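# Lower a held gear onto its shaft, meshing neighbors

## Task

The left gripper starts out holding a gear a little above the top of a shaft. Slide the gear down over the shaft until it sits fully seated and level, with its teeth engaged with the two neighbouring gears. Forcing or wedging it with too much force ends the attempt.

## Robot and tools

Robot: two yam_ultra arms, left_arm and right_arm, each with six revolute joints and a parallel two-finger gripper. Joint order, from base outward: waist (joint1), shoulder (joint2), elbow (joint3), wrist pitch (joint4), wrist yaw (joint5), wrist roll (joint6). Stated ranges in radians: waist -2.618 to 3.054, shoulder 0.000 to 3.142, elbow 0.000 to 3.142, wrist pitch -1.571 to 1.571, wrist yaw -1.571 to 1.571, wrist roll -2.094 to 2.094. True limits may differ by up to 0.059 rad either way. In this task the left gripper already holds the gear; the right arm mostly just needs to stay still and clear.

Frame: all hand positions and orientations are in the scene frame. Its origin is at table-top height, midway between the two arms, a few centimetres behind the near table edge; +x points out over the table, +z up, and left_arm sits on the +y side (camera image sides do not follow these names). Measured bases: left_arm at (+0.006, +0.303, +0.018) m, right_arm at (-0.004, -0.301, +0.016) m. Printed hand poses can be off by a few centimetres. end_effector_position is the point between the finger pads, about 1 cm short of the fingertips; the fingers point along the gripper's +z and open along its y.

Command row: every row is one flat list of 14 numbers covering both arms, even if one arm does not move: left_arm's six joint angles then its opening, then right_arm's six joint angles then its opening. Joint numbers are absolute target angles in radians (same convention as the Joint positions line), not offsets. Opening is absolute on a -1 (closed) to +1 (fully open) scale. To leave an arm or gripper unchanged, resend its current Joint targets and its current command; writing 0 for an opening is a real command to half-open, which would drop the gear. Targets far outside a joint's range are refused; each control step a joint's target is kept within 0.339 rad (waist, shoulder, elbow) or 2.2 rad (wrist joints) of its measured angle, and targets moving a gripper more than 200 mm are scaled back.

Tools:
- execute_actions(actions, cameras): actions is a list of actions; each action is a table of up to 15 rows, one row per 1/30 s step; a short table repeats its last row to fill 15 steps. An empty list just reports state and images.
- move(target, speed, blend, opening_speed, blocking, cameras): target is one 14-number row or a list of up to 15 rows (all sharing at most 10 s). Joints are interpolated together toward the absolute angles. speed is the top joint speed in rad/s, 0.01 to 12.57, default 0.5 (one number or one per target). blend, in rad, rounds corners at intermediate targets. opening_speed (0.2 or more, per second on the opening scale) changes the fingers gradually. blocking=false returns after about 0.5 s while the move keeps running; a new move replaces it. Moves do not avoid obstacles; faster motion means harder contact, and aiming farther past a contact presses harder.
- wait(seconds 0 to 10, cameras): lets time pass holding the last command; returns early if a running move ends.
- stop(cameras): brakes a running move.
- zoom_image(camera, region): enlarges part of the latest image from cam_high, cam_left_wrist or cam_right_wrist; region is [x0, y0, x1, y1] pixels from the top-left, at most 504 by 504.
- read_manual(section): licence texts only; moves nothing.
- finished_scene(scene): ends the scene given by number (1 to 3); irreversible. Scene 1 is practice. After ending scene 1, make no further call in that reply.

Cameras (all 896x504): cam_high is fixed on a beam behind the arms; cam_left_wrist and cam_right_wrist ride on the grippers and may lag slightly while moving. Calibration matrices are given in the original setup and may be off by a degree or two and some millimetres.

Result lines: Joint positions and Joint velocities give each arm's six joints (rad, rad/s) plus finger gap (m; 0.094 fully open). Joint targets shows what joints are currently driven toward. Tool commands shows present gripper commands. grip_measured is the finger opening on the command scale; under a firm grip it reads a bit below the part's width. Velocities 'within noise' means the arm is still. Joint torques are total drive outputs (gravity included), noisy; joints 1 to 3 wrap at ±28 N m. 'joint sent to its limit' means a target was clipped at the real end. 'joint command not followed' means the clearance check altered some targets. A move ends with a 'move:' line: done (all joints within 0.035 rad of target and at rest), off_target (at rest but some joint farther than 0.035 rad, which may mean contact, friction or weight), moving, held (a check withheld steps or clearance stopped the path) or fault; limits=held may be added. Done does not prove there is no contact. MOTOR HOT appears at 75 °C; at 90 °C an over-temperature fault folds that arm and it idles; at 100 °C the arm goes limp.

What to avoid: opening the left gripper before the gear is seated (it would drop), releasing while the gear is still moving, jamming the gear onto the shaft or neighbouring gears with force, fast contact, striking the table, the bar and plate under the bases or the rail, any contact or squeeze between the two arms, loads on the camera cables, and long stretched-out holds that heat the motors. Lower slowly in small steps, check alignment in the cameras, let go only when the gear is fully down and flat, then lift clear. Anything falling off the table fails the task; loose objects may be nudged occasionally. The result must stay correct after the robot lets go.

Each tool is called after ">>>" as name(argument=value, ...) on one line, values as JSON.

## Session

>>> execute_actions(actions=[])

Scene clock: 0.00 s.
left_arm: end_effector_position=(+0.2964, +0.1137, +0.1413) grip_measured=-0.591 end_effector_quat_wxyz=(+0.059, +0.874, +0.483, +0.014) | right_arm: end_effector_position=(+0.3868, -0.3182, +0.4168) grip_measured=+1.000 end_effector_quat_wxyz=(+0.701, +0.016, +0.713, +0.009)
Joint positions: left_arm=[-0.52 1.745 1.479 -1.188 0.012 1.553 0.019] | right_arm=[0 1.047 1.047 0 0 0 0.094]
Joint velocities: within noise
Joint torques (N m): no reading
Motor temperatures (°C): left_arm=[25 25 26 24 24 23 25] | right_arm=[21 24 27 28 26 26 22]
Heat: left arm: 26 °C; right arm: 28 °C.
Joint targets: left_arm=[-0.522 1.742 1.481 -1.213 0.021 1.553] | right_arm=[0.002 1.039 1.052 -0.011 -0.003 -0.001]
Tool commands: left_gripper/opening=-1.0 right_gripper/opening=+1.0

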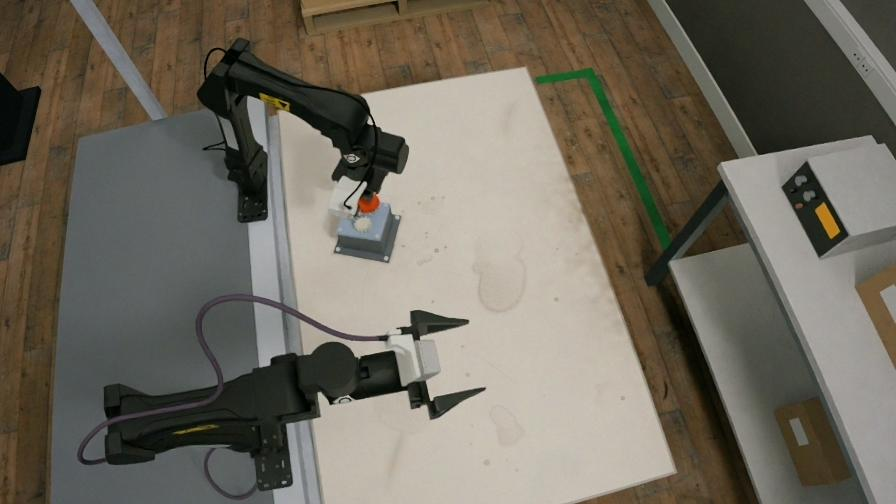

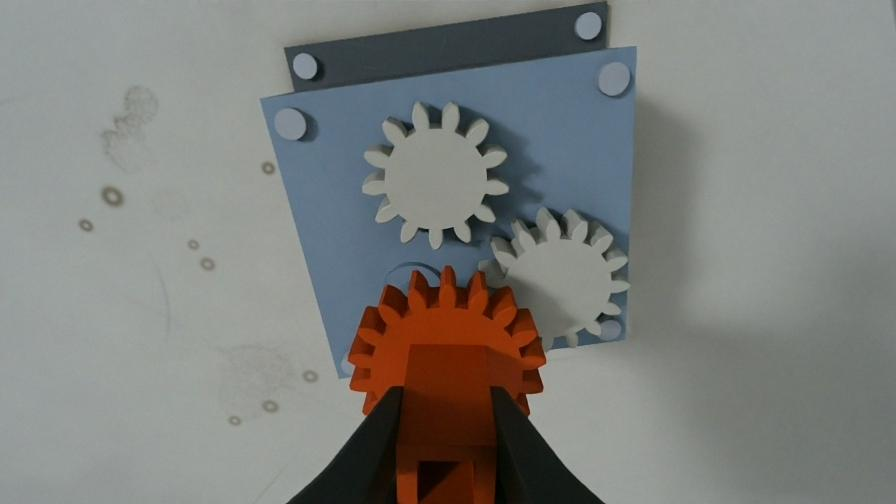

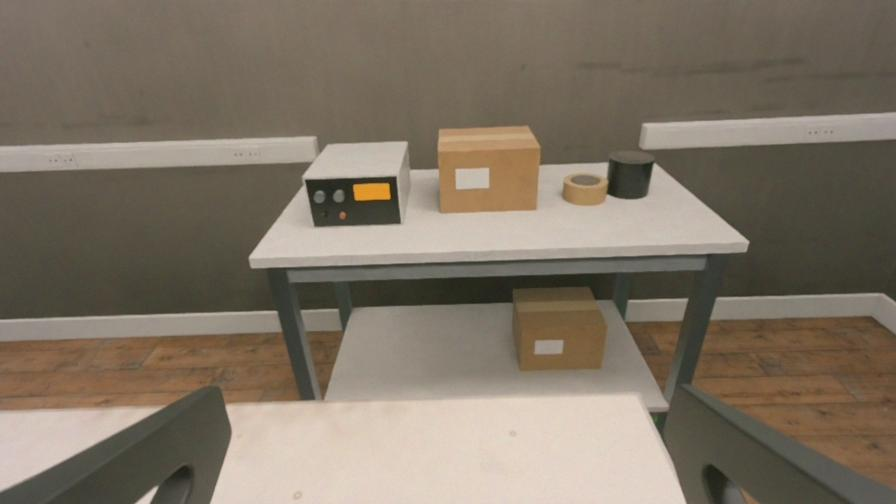

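>>> zoom_image(camera="cam_high", region=[310, 170, 430, 280])

>>> zoom_image(camera="cam_left_wrist", region=[250, 130, 680, 504])

Scaled by 4.200.

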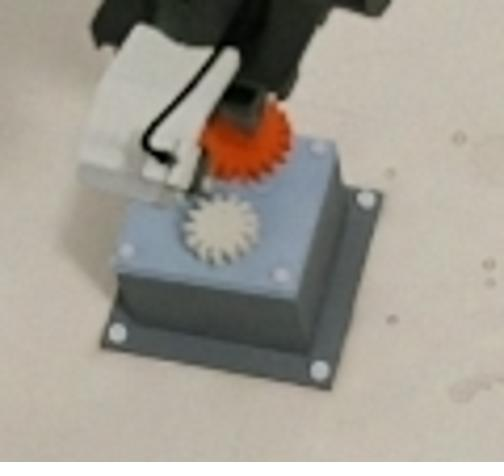

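Scaled by 1.172.

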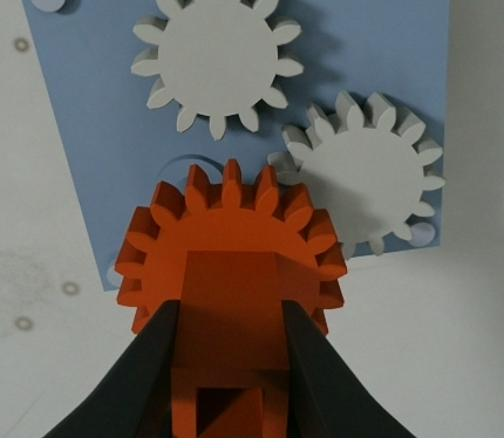

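>>> zoom_image(camera="cam_left_wrist", region=[240, 230, 440, 430])

>>> zoom_image(camera="cam_left_wrist", region=[460, 190, 660, 390])

>>> zoom_image(camera="cam_left_wrist", region=[350, 240, 500, 390])

>>> zoom_image(camera="cam_left_wrist", region=[250, 0, 650, 260])

Scaled by 2.520.

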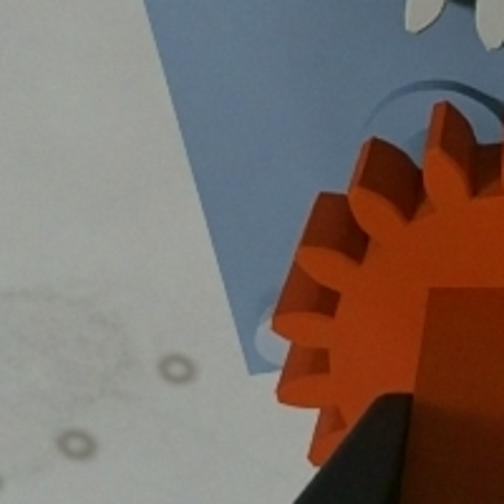

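Scaled by 2.520.

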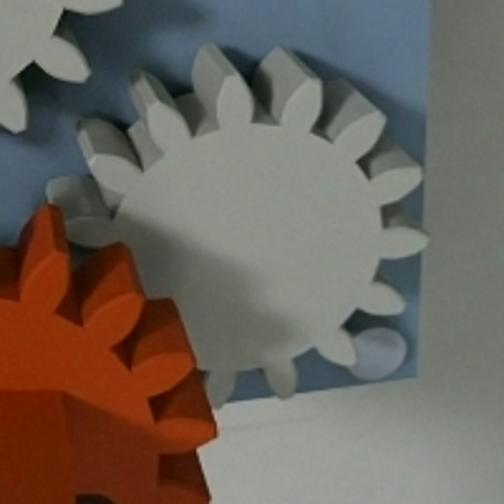

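Scaled by 3.360.

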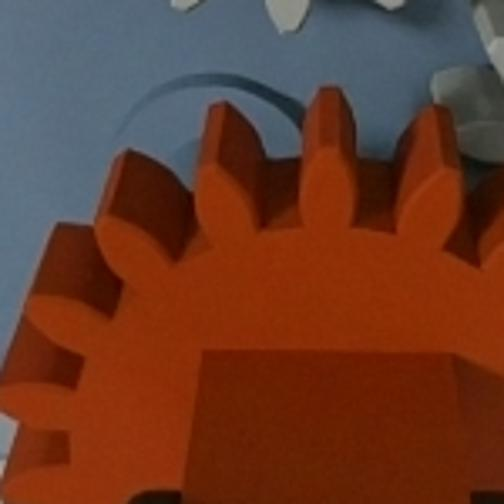

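Scaled by 1.260.

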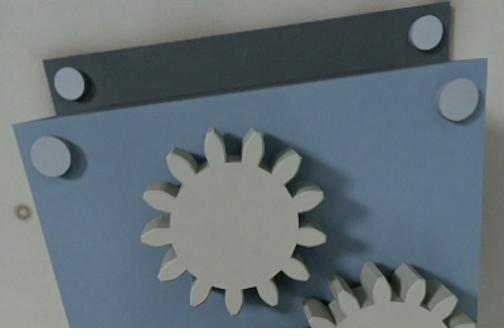

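>>> move(target=[[-0.522,1.711,1.507,-1.215,0.021,1.553,-1,0.002,1.039,1.052,-0.011,-0.003,-0.001,1],[-0.382,1.711,1.507,-1.215,0.021,1.553,-1,0.002,1.039,1.052,-0.011,-0.003,-0.001,1]], speed=0.3, cameras=["cam_high","cam_left_wrist"])

>>> zoom_image(camera="cam_left_wrist", region=[250, 0, 700, 400])

Scene clock: 137.83 s.
left_arm: end_effector_position=(+0.3225, +0.1546, +0.1461) grip_measured=-0.591 end_effector_quat_wxyz=(+0.065, +0.837, +0.542, +0.022) | right_arm: end_effector_position=(+0.3868, -0.3182, +0.4168) grip_measured=+1.000 end_effector_quat_wxyz=(+0.701, +0.016, +0.713, +0.009)
Joint positions: left_arm=[-0.381 1.737 1.49 -1.188 0.012 1.553 0.019] | right_arm=[0 1.047 1.047 0 0 0 0.094]
Joint velocities: within noise
Joint torques (N m): left_arm=[0.01 -10.25 6.52 0.38 0.11 0] | right_arm=[0.13 -3.32 9.07 1.97 -0.03 -0.01]
Motor temperatures (°C): left_arm=[25 28 28 23 24 23 28] | right_arm=[21 24 31 36 26 25 22]
Heat: left arm: 28 °C; right arm: 36 °C.
Joint targets: left_arm=[-0.382 1.711 1.507 -1.215 0.021 1.553] | right_arm=[0.002 1.039 1.052 -0.011 -0.003 -0.001]
move: done
camera_calibration:
cam_left_wrist: T_world_to_cam=[[-0.91226, 0.388042, -0.131168, 0.251918], [0.31439, 0.868585, 0.383039, -0.253657], [0.262566, 0.308193, -0.914372, 0.0912982], [0, 0, 0, 1]] pos_world=[0.28559, 0.0944302, 0.213685]
Images, in order (width x height): cam_high 896x504, cam_left_wrist 896x504.

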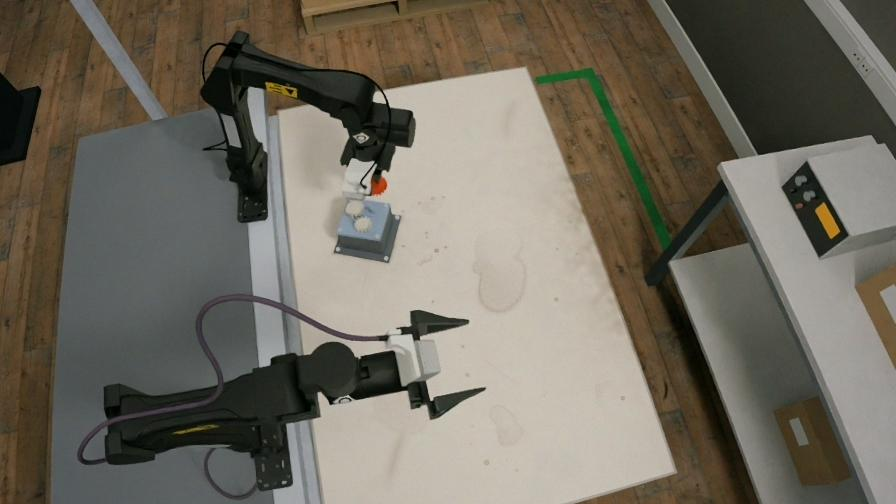

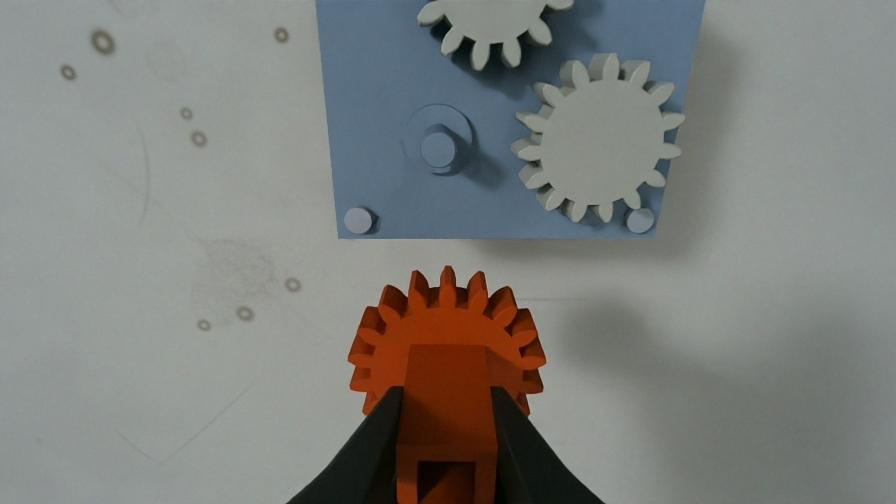

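Scaled by 1.120.

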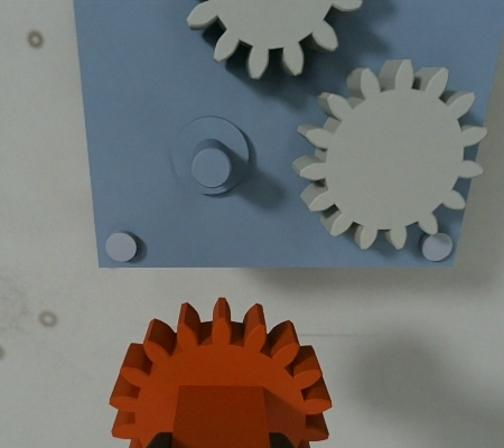

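>>> zoom_image(camera="cam_left_wrist", region=[340, 255, 450, 365])

>>> zoom_image(camera="cam_left_wrist", region=[445, 255, 555, 365])

>>> zoom_image(camera="cam_left_wrist", region=[340, 340, 556, 504])

>>> zoom_image(camera="cam_left_wrist", region=[390, 90, 500, 200])

Scaled by 4.582.

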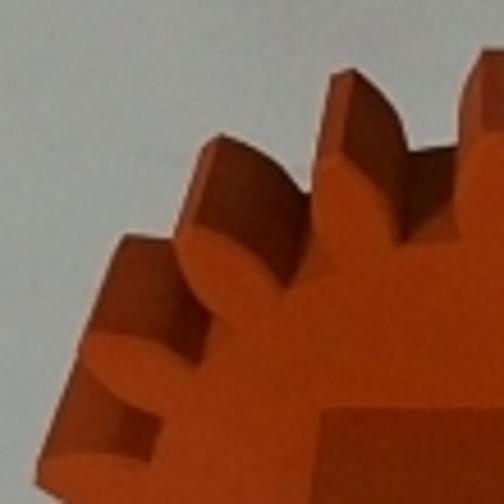

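Scaled by 4.582.

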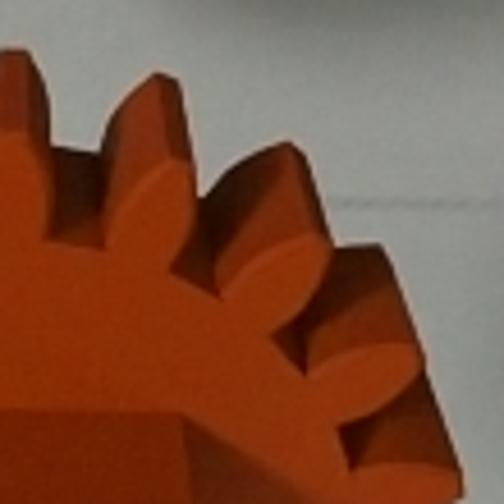

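Scaled by 2.333.

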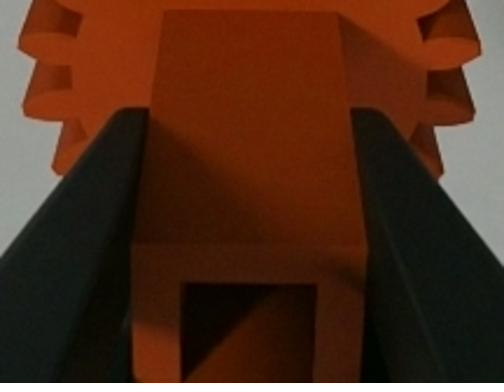

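Scaled by 4.582.

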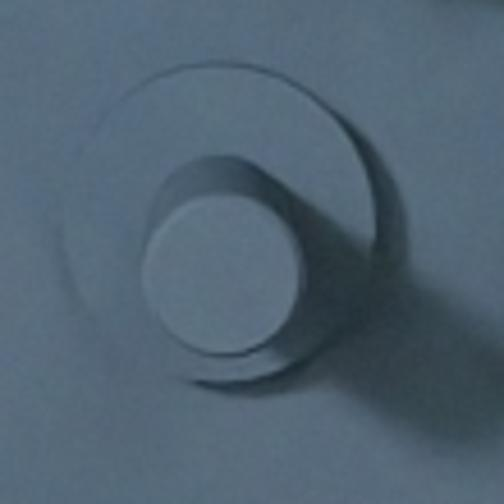

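>>> move(target=[-0.467,1.700,1.508,-1.150,-0.035,1.553,-1,0.002,1.039,1.052,-0.011,-0.003,-0.001,1], speed=0.3, cameras=["cam_left_wrist"])

>>> zoom_image(camera="cam_left_wrist", region=[250, 0, 700, 400])

>>> zoom_image(camera="cam_left_wrist", region=[350, 170, 500, 320])

Scene clock: 235.60 s.
left_arm: end_effector_position=(+0.3241, +0.1302, +0.1520) grip_measured=-0.591 end_effector_quat_wxyz=(+0.082, +0.856, +0.508, +0.054) | right_arm: end_effector_position=(+0.3868, -0.3182, +0.4168) grip_measured=+1.000 end_effector_quat_wxyz=(+0.701, +0.016, +0.713, +0.009)
Joint positions: left_arm=[-0.462 1.727 1.49 -1.137 -0.032 1.553 0.019] | right_arm=[0 1.047 1.047 0 0 0 0.094]
Joint velocities: within noise
Joint torques (N m): left_arm=[-0.27 -10.35 6.69 0.63 -0.08 0] | right_arm=[0.14 -3.32 9.07 1.97 -0.02 -0.01]
Motor temperatures (°C): left_arm=[25 33 29 23 24 23 29] | right_arm=[21 24 32 39 26 25 22]
Heat: left arm: 33 °C; right arm: 39 °C.
Joint targets: left_arm=[-0.467 1.700 1.508 -1.150 -0.035 1.553] | right_arm=[0.002 1.039 1.052 -0.011 -0.003 -0.001]
move: done
camera_calibration:
cam_left_wrist: T_world_to_cam=[[-0.869263, 0.454532, -0.194377, 0.250699], [0.346575, 0.840715, 0.416034, -0.247022], [0.352517, 0.294277, -0.888332, 0.0725282], [0, 0, 0, 1]] pos_world=[0.277968, 0.0723813, 0.215929]
Images, in order (width x height): cam_left_wrist 896x504.

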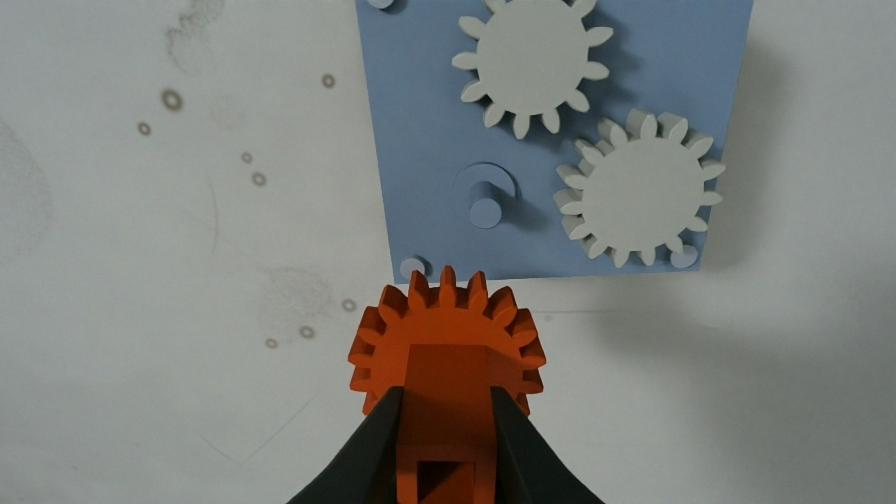

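Scaled by 1.120.

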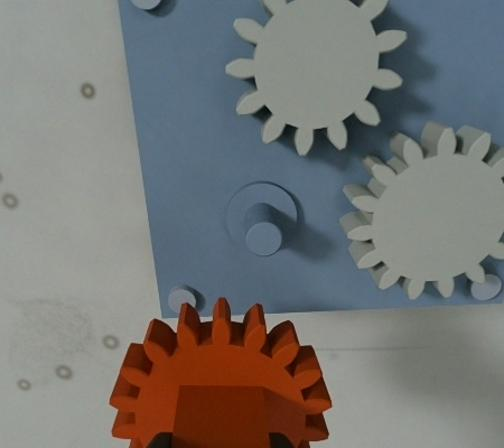

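Scaled by 3.360.

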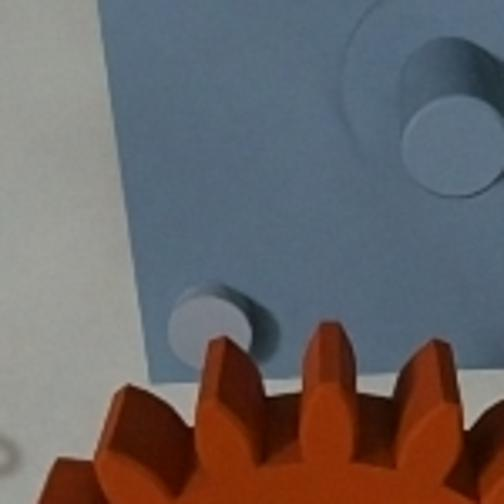

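>>> move(target=[-0.560,1.700,1.508,-1.196,-0.035,1.553,-1,0.002,1.039,1.052,-0.011,-0.003,-0.001,1], speed=0.3, cameras=["cam_left_wrist"])

>>> zoom_image(camera="cam_left_wrist", region=[240, 50, 740, 400])

>>> zoom_image(camera="cam_left_wrist", region=[340, 230, 540, 400])

Scene clock: 255.10 s.
left_arm: end_effector_position=(+0.3022, +0.1052, +0.1516) grip_measured=-0.591 end_effector_quat_wxyz=(+0.074, +0.879, +0.468, +0.047) | right_arm: end_effector_position=(+0.3868, -0.3182, +0.4168) grip_measured=+1.000 end_effector_quat_wxyz=(+0.701, +0.016, +0.713, +0.009)
Joint positions: left_arm=[-0.556 1.727 1.49 -1.16 -0.035 1.553 0.019] | right_arm=[0 1.047 1.047 0 0 0 0.094]
Joint velocities: within noise
Joint torques (N m): left_arm=[-0.17 -10.3 6.65 0.37 -0.04 0.01] | right_arm=[0.13 -3.33 9.06 1.97 -0.03 -0.01]
Motor temperatures (°C): left_arm=[25 33 29 23 24 23 29] | right_arm=[21 24 32 39 26 25 22]
Heat: left arm: 33 °C; right arm: 39 °C.
Joint targets: left_arm=[-0.560 1.700 1.508 -1.196 -0.035 1.553] | right_arm=[0.002 1.039 1.052 -0.011 -0.003 -0.001]
move: off_target (left_arm); left_arm: the wrist pitch is farthest, 0.036 rad from its target
camera_calibration:
cam_left_wrist: T_world_to_cam=[[-0.826008, 0.536318, -0.173416, 0.217994], [0.42975, 0.798306, 0.421927, -0.239767], [0.364726, 0.27399, -0.88989, 0.0859341], [0, 0, 0, 1]] pos_world=[0.251762, 0.0509479, 0.21544]
Images, in order (width x height): cam_left_wrist 896x504.

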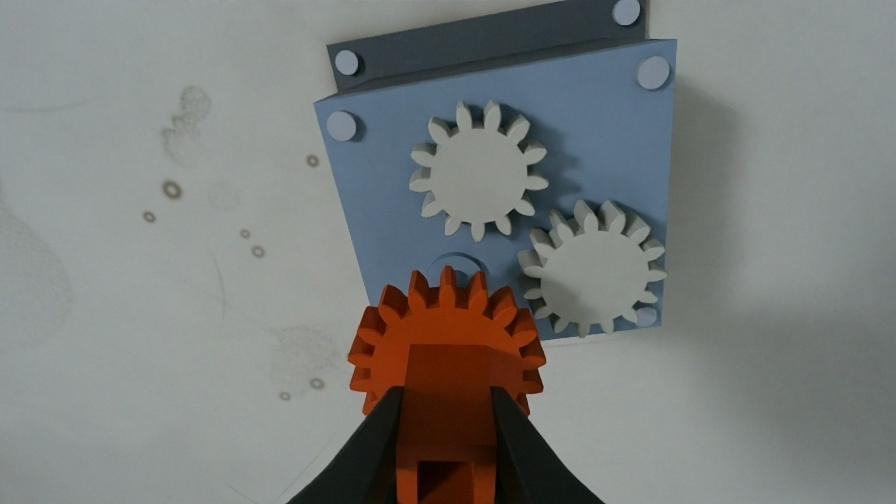

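Scaled by 1.008.

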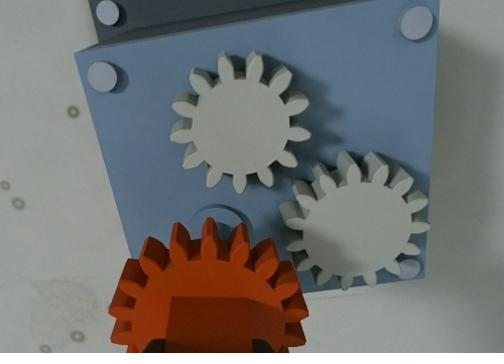

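Scaled by 2.520.

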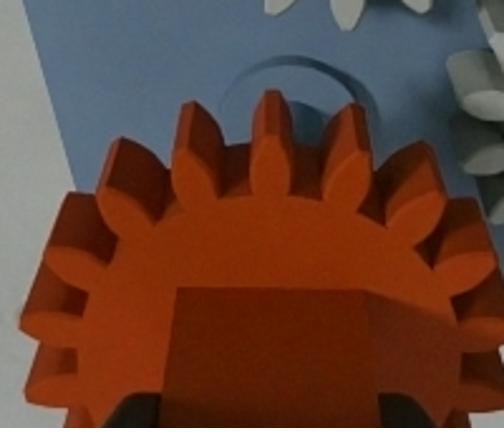

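>>> move(target=[-0.571,1.730,1.466,-1.156,-0.035,1.553,-1,0.002,1.039,1.052,-0.011,-0.003,-0.001,1], speed=0.1, cameras=["cam_left_wrist"])

>>> zoom_image(camera="cam_left_wrist", region=[240, 0, 740, 350])

>>> zoom_image(camera="cam_left_wrist", region=[340, 230, 540, 400])

Scene clock: 285.33 s.
left_arm: end_effector_position=(+0.3017, +0.1020, +0.1491) grip_measured=-0.591 end_effector_quat_wxyz=(+0.077, +0.881, +0.465, +0.048) | right_arm: end_effector_position=(+0.3868, -0.3182, +0.4168) grip_measured=+1.000 end_effector_quat_wxyz=(+0.701, +0.016, +0.713, +0.009)
Joint positions: left_arm=[-0.564 1.727 1.479 -1.144 -0.035 1.553 0.019] | right_arm=[0 1.047 1.047 0 0 0 0.094]
Joint velocities: within noise
Joint torques (N m): left_arm=[-0.5 -7.54 4.38 0.58 -0.03 0.01] | right_arm=[0.14 -3.32 9.07 1.97 -0.03 0]
Motor temperatures (°C): left_arm=[25 32 29 23 24 23 29] | right_arm=[21 24 32 40 26 25 22]
Heat: left arm: 32 °C; right arm: 40 °C.
Joint targets: left_arm=[-0.571 1.730 1.466 -1.156 -0.035 1.553] | right_arm=[0.002 1.039 1.052 -0.011 -0.003 -0.001]
move: done
camera_calibration:
cam_left_wrist: T_world_to_cam=[[-0.820933, 0.542167, -0.179231, 0.217643], [0.433941, 0.796348, 0.421337, -0.236953], [0.371165, 0.268113, -0.889017, 0.0833399], [0, 0, 0, 1]] pos_world=[0.250561, 0.0483541, 0.212936]
Images, in order (width x height): cam_left_wrist 896x504.

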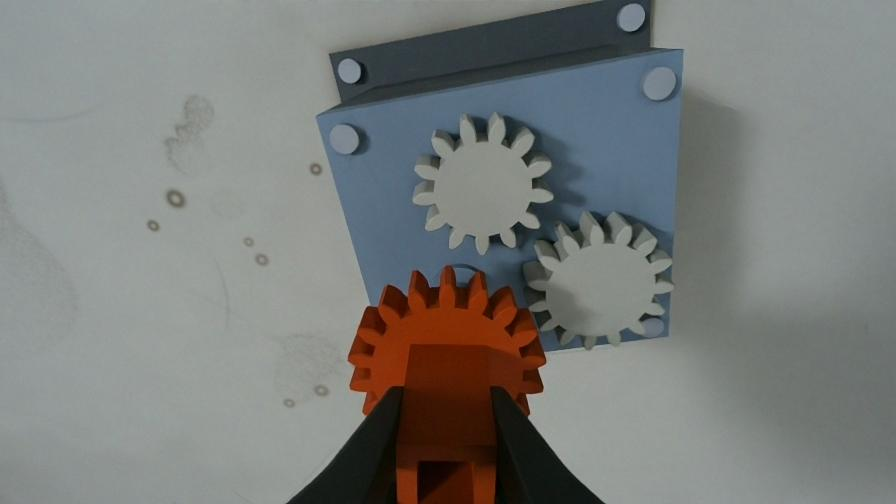

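Scaled by 1.008.

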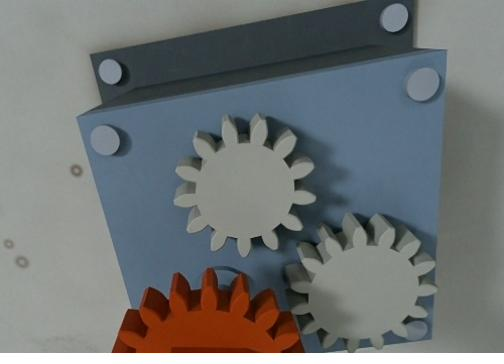

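Scaled by 2.520.

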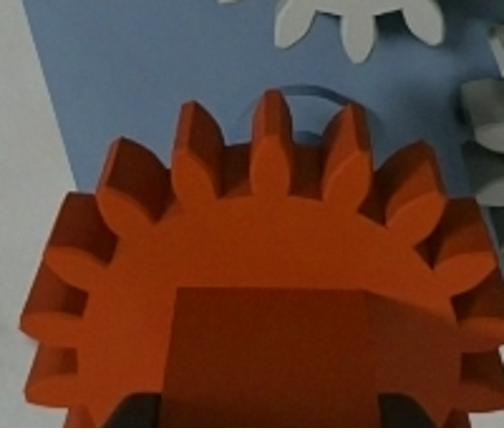

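>>> move(target=[-0.571,1.748,1.442,-1.143,-0.035,1.553,-1,0.002,1.039,1.052,-0.011,-0.003,-0.001,1], speed=0.1, cameras=["cam_left_wrist"])

>>> zoom_image(camera="cam_left_wrist", region=[240, 0, 740, 350])

>>> zoom_image(camera="cam_left_wrist", region=[340, 230, 540, 400])

Scene clock: 303.80 s.
left_arm: end_effector_position=(+0.2994, +0.1035, +0.1427) grip_measured=-0.591 end_effector_quat_wxyz=(+0.072, +0.881, +0.465, +0.045) | right_arm: end_effector_position=(+0.3868, -0.3182, +0.4168) grip_measured=+1.000 end_effector_quat_wxyz=(+0.701, +0.016, +0.713, +0.009)
Joint positions: left_arm=[-0.564 1.727 1.455 -1.131 -0.035 1.553 0.019] | right_arm=[0 1.047 1.047 0 0 0 0.094]
Joint velocities: within noise
Joint torques (N m): left_arm=[-0.49 -5.97 4.34 0.57 -0.03 0.01] | right_arm=[0.13 -3.32 9.07 1.97 -0.03 -0.01]
Motor temperatures (°C): left_arm=[25 31 29 23 24 23 29] | right_arm=[21 24 32 40 26 25 22]
Heat: left arm: 31 °C; right arm: 40 °C.
Joint targets: left_arm=[-0.571 1.748 1.442 -1.143 -0.035 1.553] | right_arm=[0.002 1.039 1.052 -0.011 -0.003 -0.001]
move: done
camera_calibration:
cam_left_wrist: T_world_to_cam=[[-0.822326, 0.543427, -0.168723, 0.212538], [0.437802, 0.793649, 0.422433, -0.235408], [0.363469, 0.273511, -0.890552, 0.0799933], [0, 0, 0, 1]] pos_world=[0.248762, 0.0494534, 0.206542]
Images, in order (width x height): cam_left_wrist 896x504.

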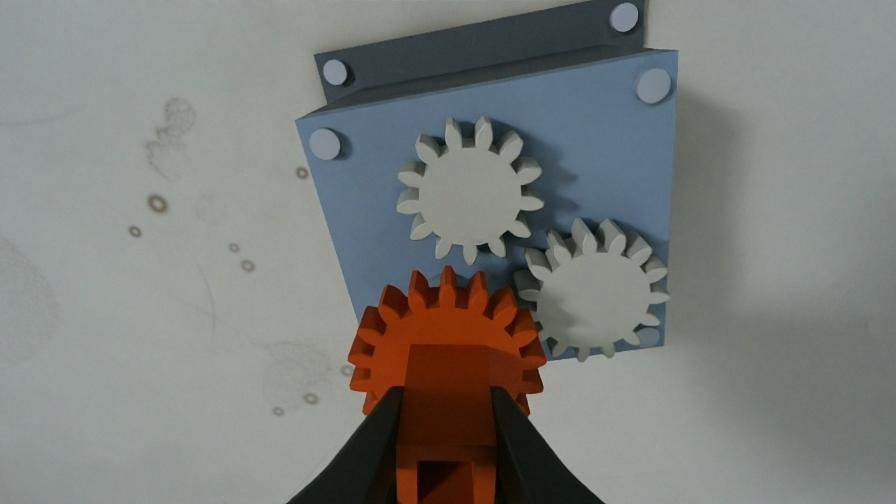

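Scaled by 1.008.

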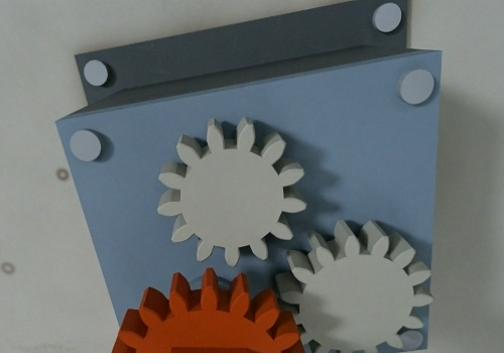

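Scaled by 2.520.

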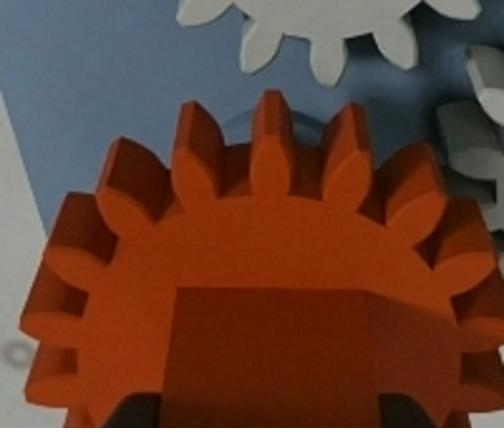

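>>> zoom_image(camera="cam_left_wrist", region=[390, 110, 550, 270])

>>> zoom_image(camera="cam_left_wrist", region=[510, 210, 675, 375])

Scaled by 3.150.

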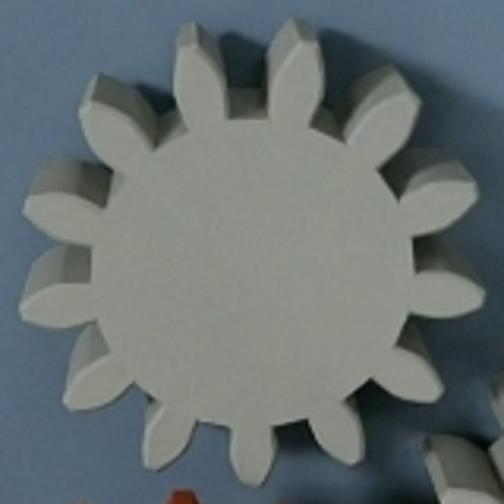

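Scaled by 3.055.

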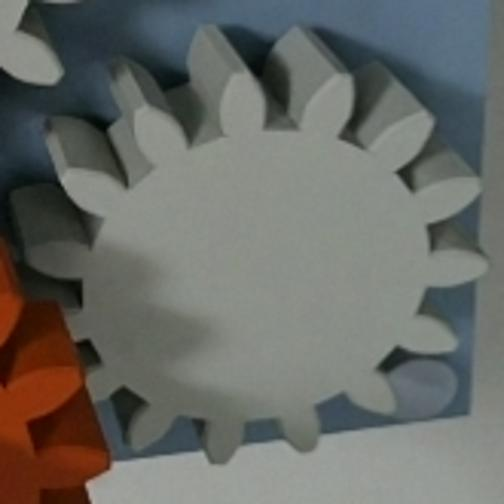

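>>> move(target=[-0.571,1.750,1.401,-1.109,-0.035,1.553,-1,0.002,1.039,1.052,-0.011,-0.003,-0.001,1], speed=0.06, cameras=["cam_left_wrist"])

>>> zoom_image(camera="cam_left_wrist", region=[240, 0, 740, 450])

>>> zoom_image(camera="cam_left_wrist", region=[340, 230, 540, 400])

Scene clock: 402.70 s.
left_arm: end_effector_position=(+0.2991, +0.1036, +0.1388) grip_measured=-0.591 end_effector_quat_wxyz=(+0.072, +0.881, +0.465, +0.045) | right_arm: end_effector_position=(+0.3868, -0.3182, +0.4168) grip_measured=+1.000 end_effector_quat_wxyz=(+0.701, +0.016, +0.713, +0.009)
Joint positions: left_arm=[-0.564 1.727 1.44 -1.116 -0.035 1.553 0.019] | right_arm=[0 1.047 1.047 0 0 0 0.094]
Joint velocities: within noise
Joint torques (N m): left_arm=[-0.49 -5.78 2.55 0.77 -0.03 0.01] | right_arm=[0.13 -3.32 9.09 1.97 -0.02 0]
Motor temperatures (°C): left_arm=[25 30 28 23 24 23 30] | right_arm=[21 24 32 41 25 25 22]
Heat: left arm: 30 °C; right arm: 41 °C.
Joint targets: left_arm=[-0.571 1.750 1.401 -1.109 -0.035 1.553] | right_arm=[0.002 1.039 1.052 -0.011 -0.003 -0.001]
move: off_target (left_arm); left_arm: the elbow is farthest, 0.039 rad from its target
camera_calibration:
cam_left_wrist: T_world_to_cam=[[-0.822403, 0.543534, -0.167998, 0.211463], [0.438075, 0.793439, 0.422545, -0.233831], [0.362964, 0.273907, -0.890636, 0.0768139], [0, 0, 0, 1]] pos_world=[0.248462, 0.0495534, 0.202743]
Images, in order (width x height): cam_left_wrist 896x504.

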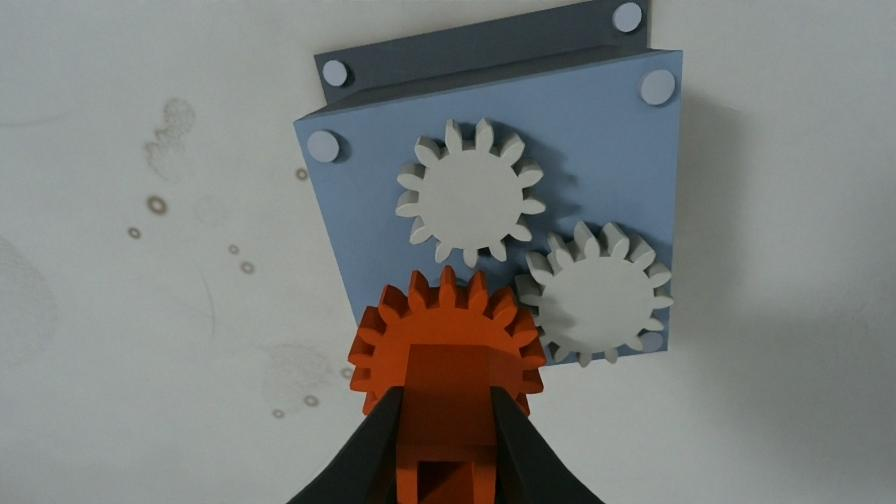

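Scaled by 1.008.

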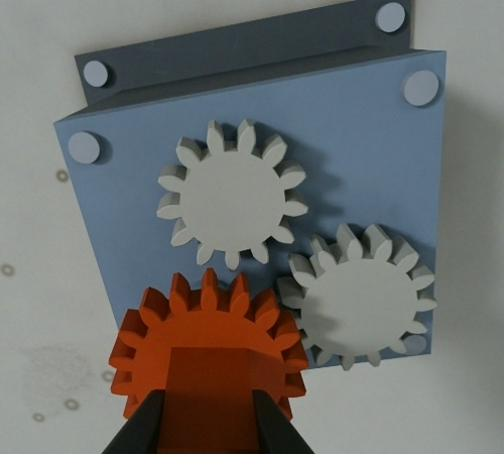

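Scaled by 2.520.

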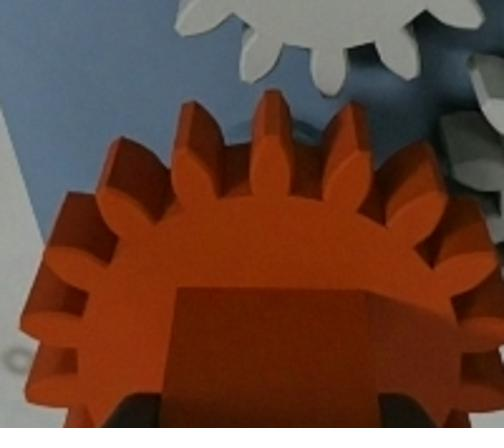

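>>> move(target=[[-0.571,1.750,1.469,-1.125,-0.035,1.553,-1,0.002,1.039,1.052,-0.011,-0.003,-0.001,1],[-0.585,1.750,1.469,-1.125,-0.035,1.553,-1,0.002,1.039,1.052,-0.011,-0.003,-0.001,1]], speed=0.1, cameras=["cam_left_wrist"])

>>> zoom_image(camera="cam_left_wrist", region=[240, 0, 740, 450])

>>> zoom_image(camera="cam_left_wrist", region=[340, 230, 540, 400])

Scene clock: 434.77 s.
left_arm: end_effector_position=(+0.2989, +0.0969, +0.1423) grip_measured=-0.591 end_effector_quat_wxyz=(+0.079, +0.884, +0.458, +0.048) | right_arm: end_effector_position=(+0.3868, -0.3182, +0.4168) grip_measured=+1.000 end_effector_quat_wxyz=(+0.701, +0.016, +0.713, +0.009)
Joint positions: left_arm=[-0.579 1.727 1.451 -1.112 -0.035 1.553 0.019] | right_arm=[0 1.047 1.047 0 0 0 0.094]
Joint velocities: within noise
Joint torques (N m): left_arm=[-0.4 -5.85 6.67 0.6 -0.03 0.01] | right_arm=[0.14 -3.32 9.07 1.97 -0.02 -0.01]
Motor temperatures (°C): left_arm=[25 29 28 23 24 23 30] | right_arm=[21 24 32 42 25 25 22]
Heat: left arm: 30 °C; right arm: 42 °C.
Joint targets: left_arm=[-0.585 1.750 1.469 -1.125 -0.035 1.553] | right_arm=[0.002 1.039 1.052 -0.011 -0.003 -0.001]
move: done
camera_calibration:
cam_left_wrist: T_world_to_cam=[[-0.811915, 0.554526, -0.182472, 0.213379], [0.445169, 0.790322, 0.42097, -0.231526], [0.37765, 0.260561, -0.888532, 0.0782562], [0, 0, 0, 1]] pos_world=[0.24676, 0.0442659, 0.205934]
Images, in order (width x height): cam_left_wrist 896x504.

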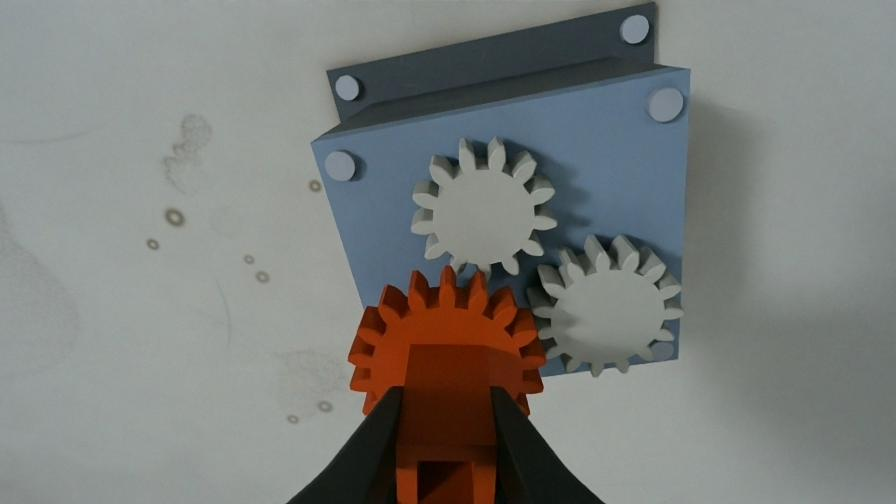

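Scaled by 1.008.

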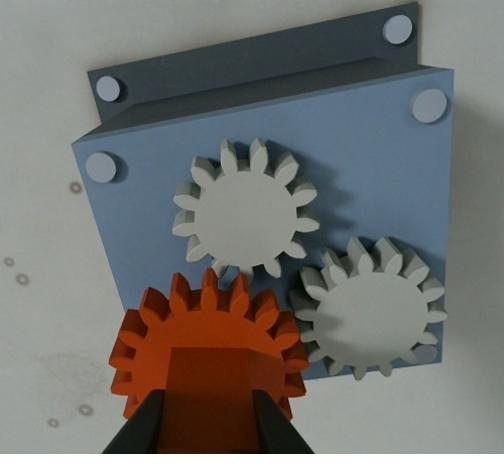

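Scaled by 2.520.

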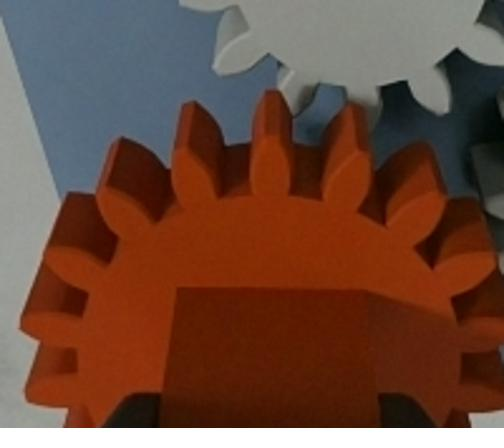

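>>> move(target=[[-0.572,1.750,1.450,-1.130,-0.035,1.553,-1,0.002,1.039,1.052,-0.011,-0.003,-0.001,1],[-0.572,1.750,1.409,-1.111,-0.035,1.553,-1,0.002,1.039,1.052,-0.011,-0.003,-0.001,1]], speed=0.05, cameras=["cam_left_wrist"])

>>> zoom_image(camera="cam_left_wrist", region=[240, 0, 740, 450])

>>> zoom_image(camera="cam_left_wrist", region=[340, 230, 540, 400])

Scene clock: 458.37 s.
left_arm: end_effector_position=(+0.2991, +0.0985, +0.1395) grip_measured=-0.591 end_effector_quat_wxyz=(+0.078, +0.883, +0.460, +0.047) | right_arm: end_effector_position=(+0.3868, -0.3182, +0.4168) grip_measured=+1.000 end_effector_quat_wxyz=(+0.701, +0.016, +0.713, +0.009)
Joint positions: left_arm=[-0.575 1.727 1.44 -1.105 -0.035 1.553 0.019] | right_arm=[0 1.047 1.047 0 0 0 0.094]
Joint velocities: within noise
Joint torques (N m): left_arm=[0.34 -5.82 3.08 0.66 -0.03 0.01] | right_arm=[0.13 -3.32 9.07 1.97 -0.03 -0.01]
Motor temperatures (°C): left_arm=[25 29 29 23 24 23 30] | right_arm=[21 24 33 42 25 25 22]
Heat: left arm: 30 °C; right arm: 42 °C.
Joint targets: left_arm=[-0.572 1.750 1.409 -1.111 -0.035 1.553] | right_arm=[0.002 1.039 1.052 -0.011 -0.003 -0.001]
move: done
camera_calibration:
cam_left_wrist: T_world_to_cam=[[-0.814582, 0.55148, -0.179796, 0.212909], [0.44284, 0.791461, 0.421286, -0.231223], [0.374632, 0.263551, -0.888927, 0.0759845], [0, 0, 0, 1]] pos_world=[0.24736, 0.0455626, 0.203236]
Images, in order (width x height): cam_left_wrist 896x504.

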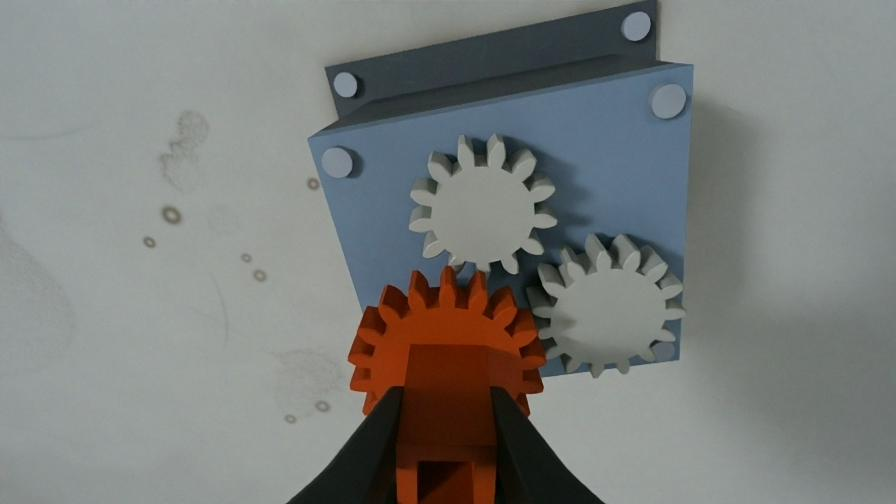

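Scaled by 1.008.

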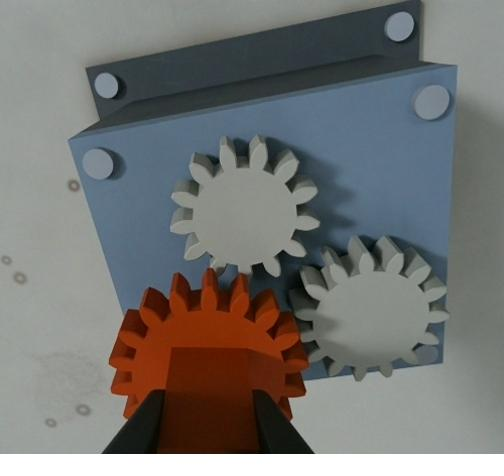

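Scaled by 2.520.

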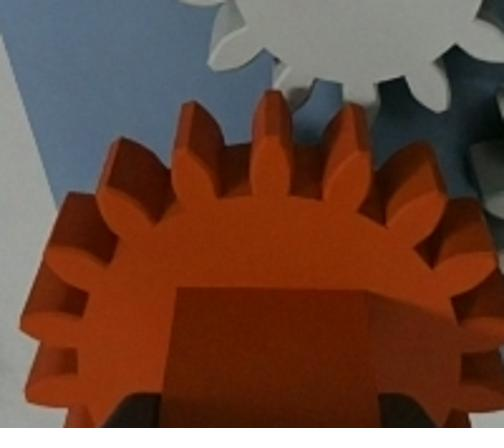

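>>> move(target=[[-0.572,1.750,1.470,-1.172,-0.035,1.553,-1,0.002,1.039,1.052,-0.011,-0.003,-0.001,1],[-0.572,1.750,1.430,-1.136,-0.035,1.553,-1,0.002,1.039,1.052,-0.011,-0.003,-0.001,1],[-0.572,1.750,1.409,-1.117,-0.035,1.553,-1,0.002,1.039,1.052,-0.011,-0.003,-0.001,1]], speed=0.05, cameras=["cam_left_wrist"])

>>> zoom_image(camera="cam_left_wrist", region=[240, 0, 740, 450])

>>> zoom_image(camera="cam_left_wrist", region=[340, 230, 540, 400])

Scene clock: 473.90 s.
left_arm: end_effector_position=(+0.2970, +0.1006, +0.1371) grip_measured=-0.591 end_effector_quat_wxyz=(+0.072, +0.884, +0.460, +0.046) | right_arm: end_effector_position=(+0.3868, -0.3182, +0.4168) grip_measured=+1.000 end_effector_quat_wxyz=(+0.701, +0.016, +0.713, +0.009)
Joint positions: left_arm=[-0.575 1.727 1.433 -1.109 -0.038 1.553 0.019] | right_arm=[0 1.047 1.047 0 0 0 0.094]
Joint velocities: within noise
Joint torques (N m): left_arm=[0.32 -5.81 3.6 0.62 0 0] | right_arm=[0.14 -3.32 9.07 1.97 -0.03 0]
Motor temperatures (°C): left_arm=[25 29 28 23 24 23 30] | right_arm=[21 24 33 42 25 25 22]
Heat: left arm: 30 °C; right arm: 42 °C.
Joint targets: left_arm=[-0.572 1.750 1.409 -1.117 -0.035 1.553] | right_arm=[0.002 1.039 1.052 -0.011 -0.003 -0.001]
move: done
camera_calibration:
cam_left_wrist: T_world_to_cam=[[-0.816048, 0.55284, -0.168625, 0.208386], [0.4459, 0.787797, 0.424911, -0.231957], [0.36775, 0.271558, -0.889391, 0.0753787], [0, 0, 0, 1]] pos_world=[0.245762, 0.0470612, 0.200741]
Images, in order (width x height): cam_left_wrist 896x504.

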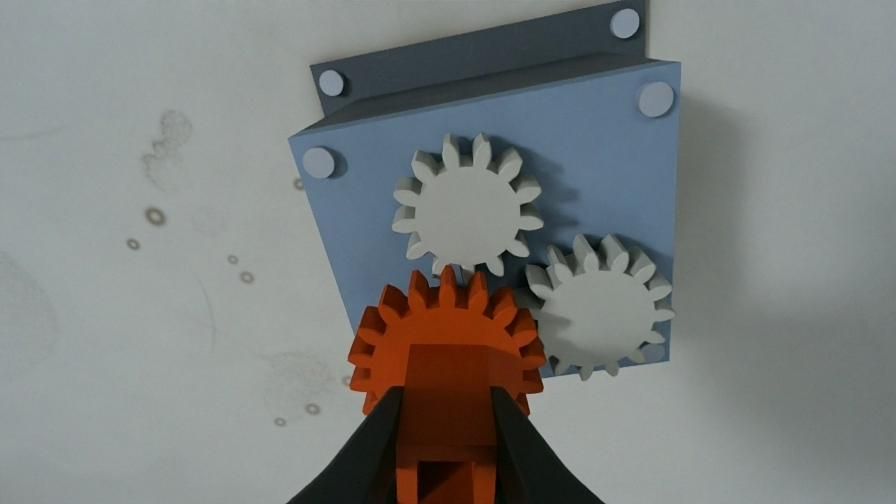

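Scaled by 1.008.

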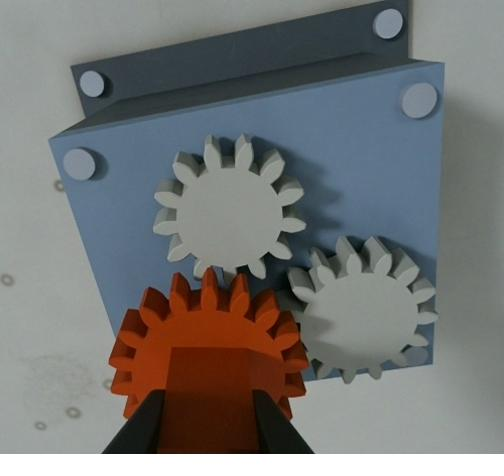

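Scaled by 2.520.

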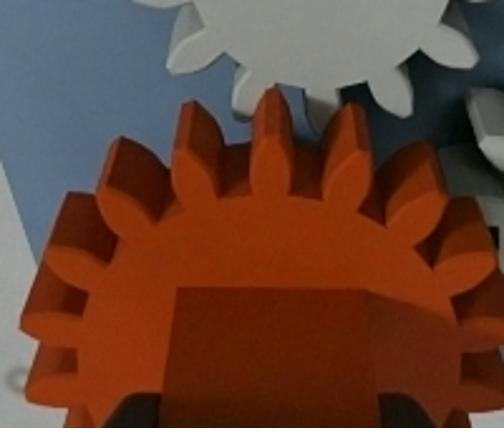

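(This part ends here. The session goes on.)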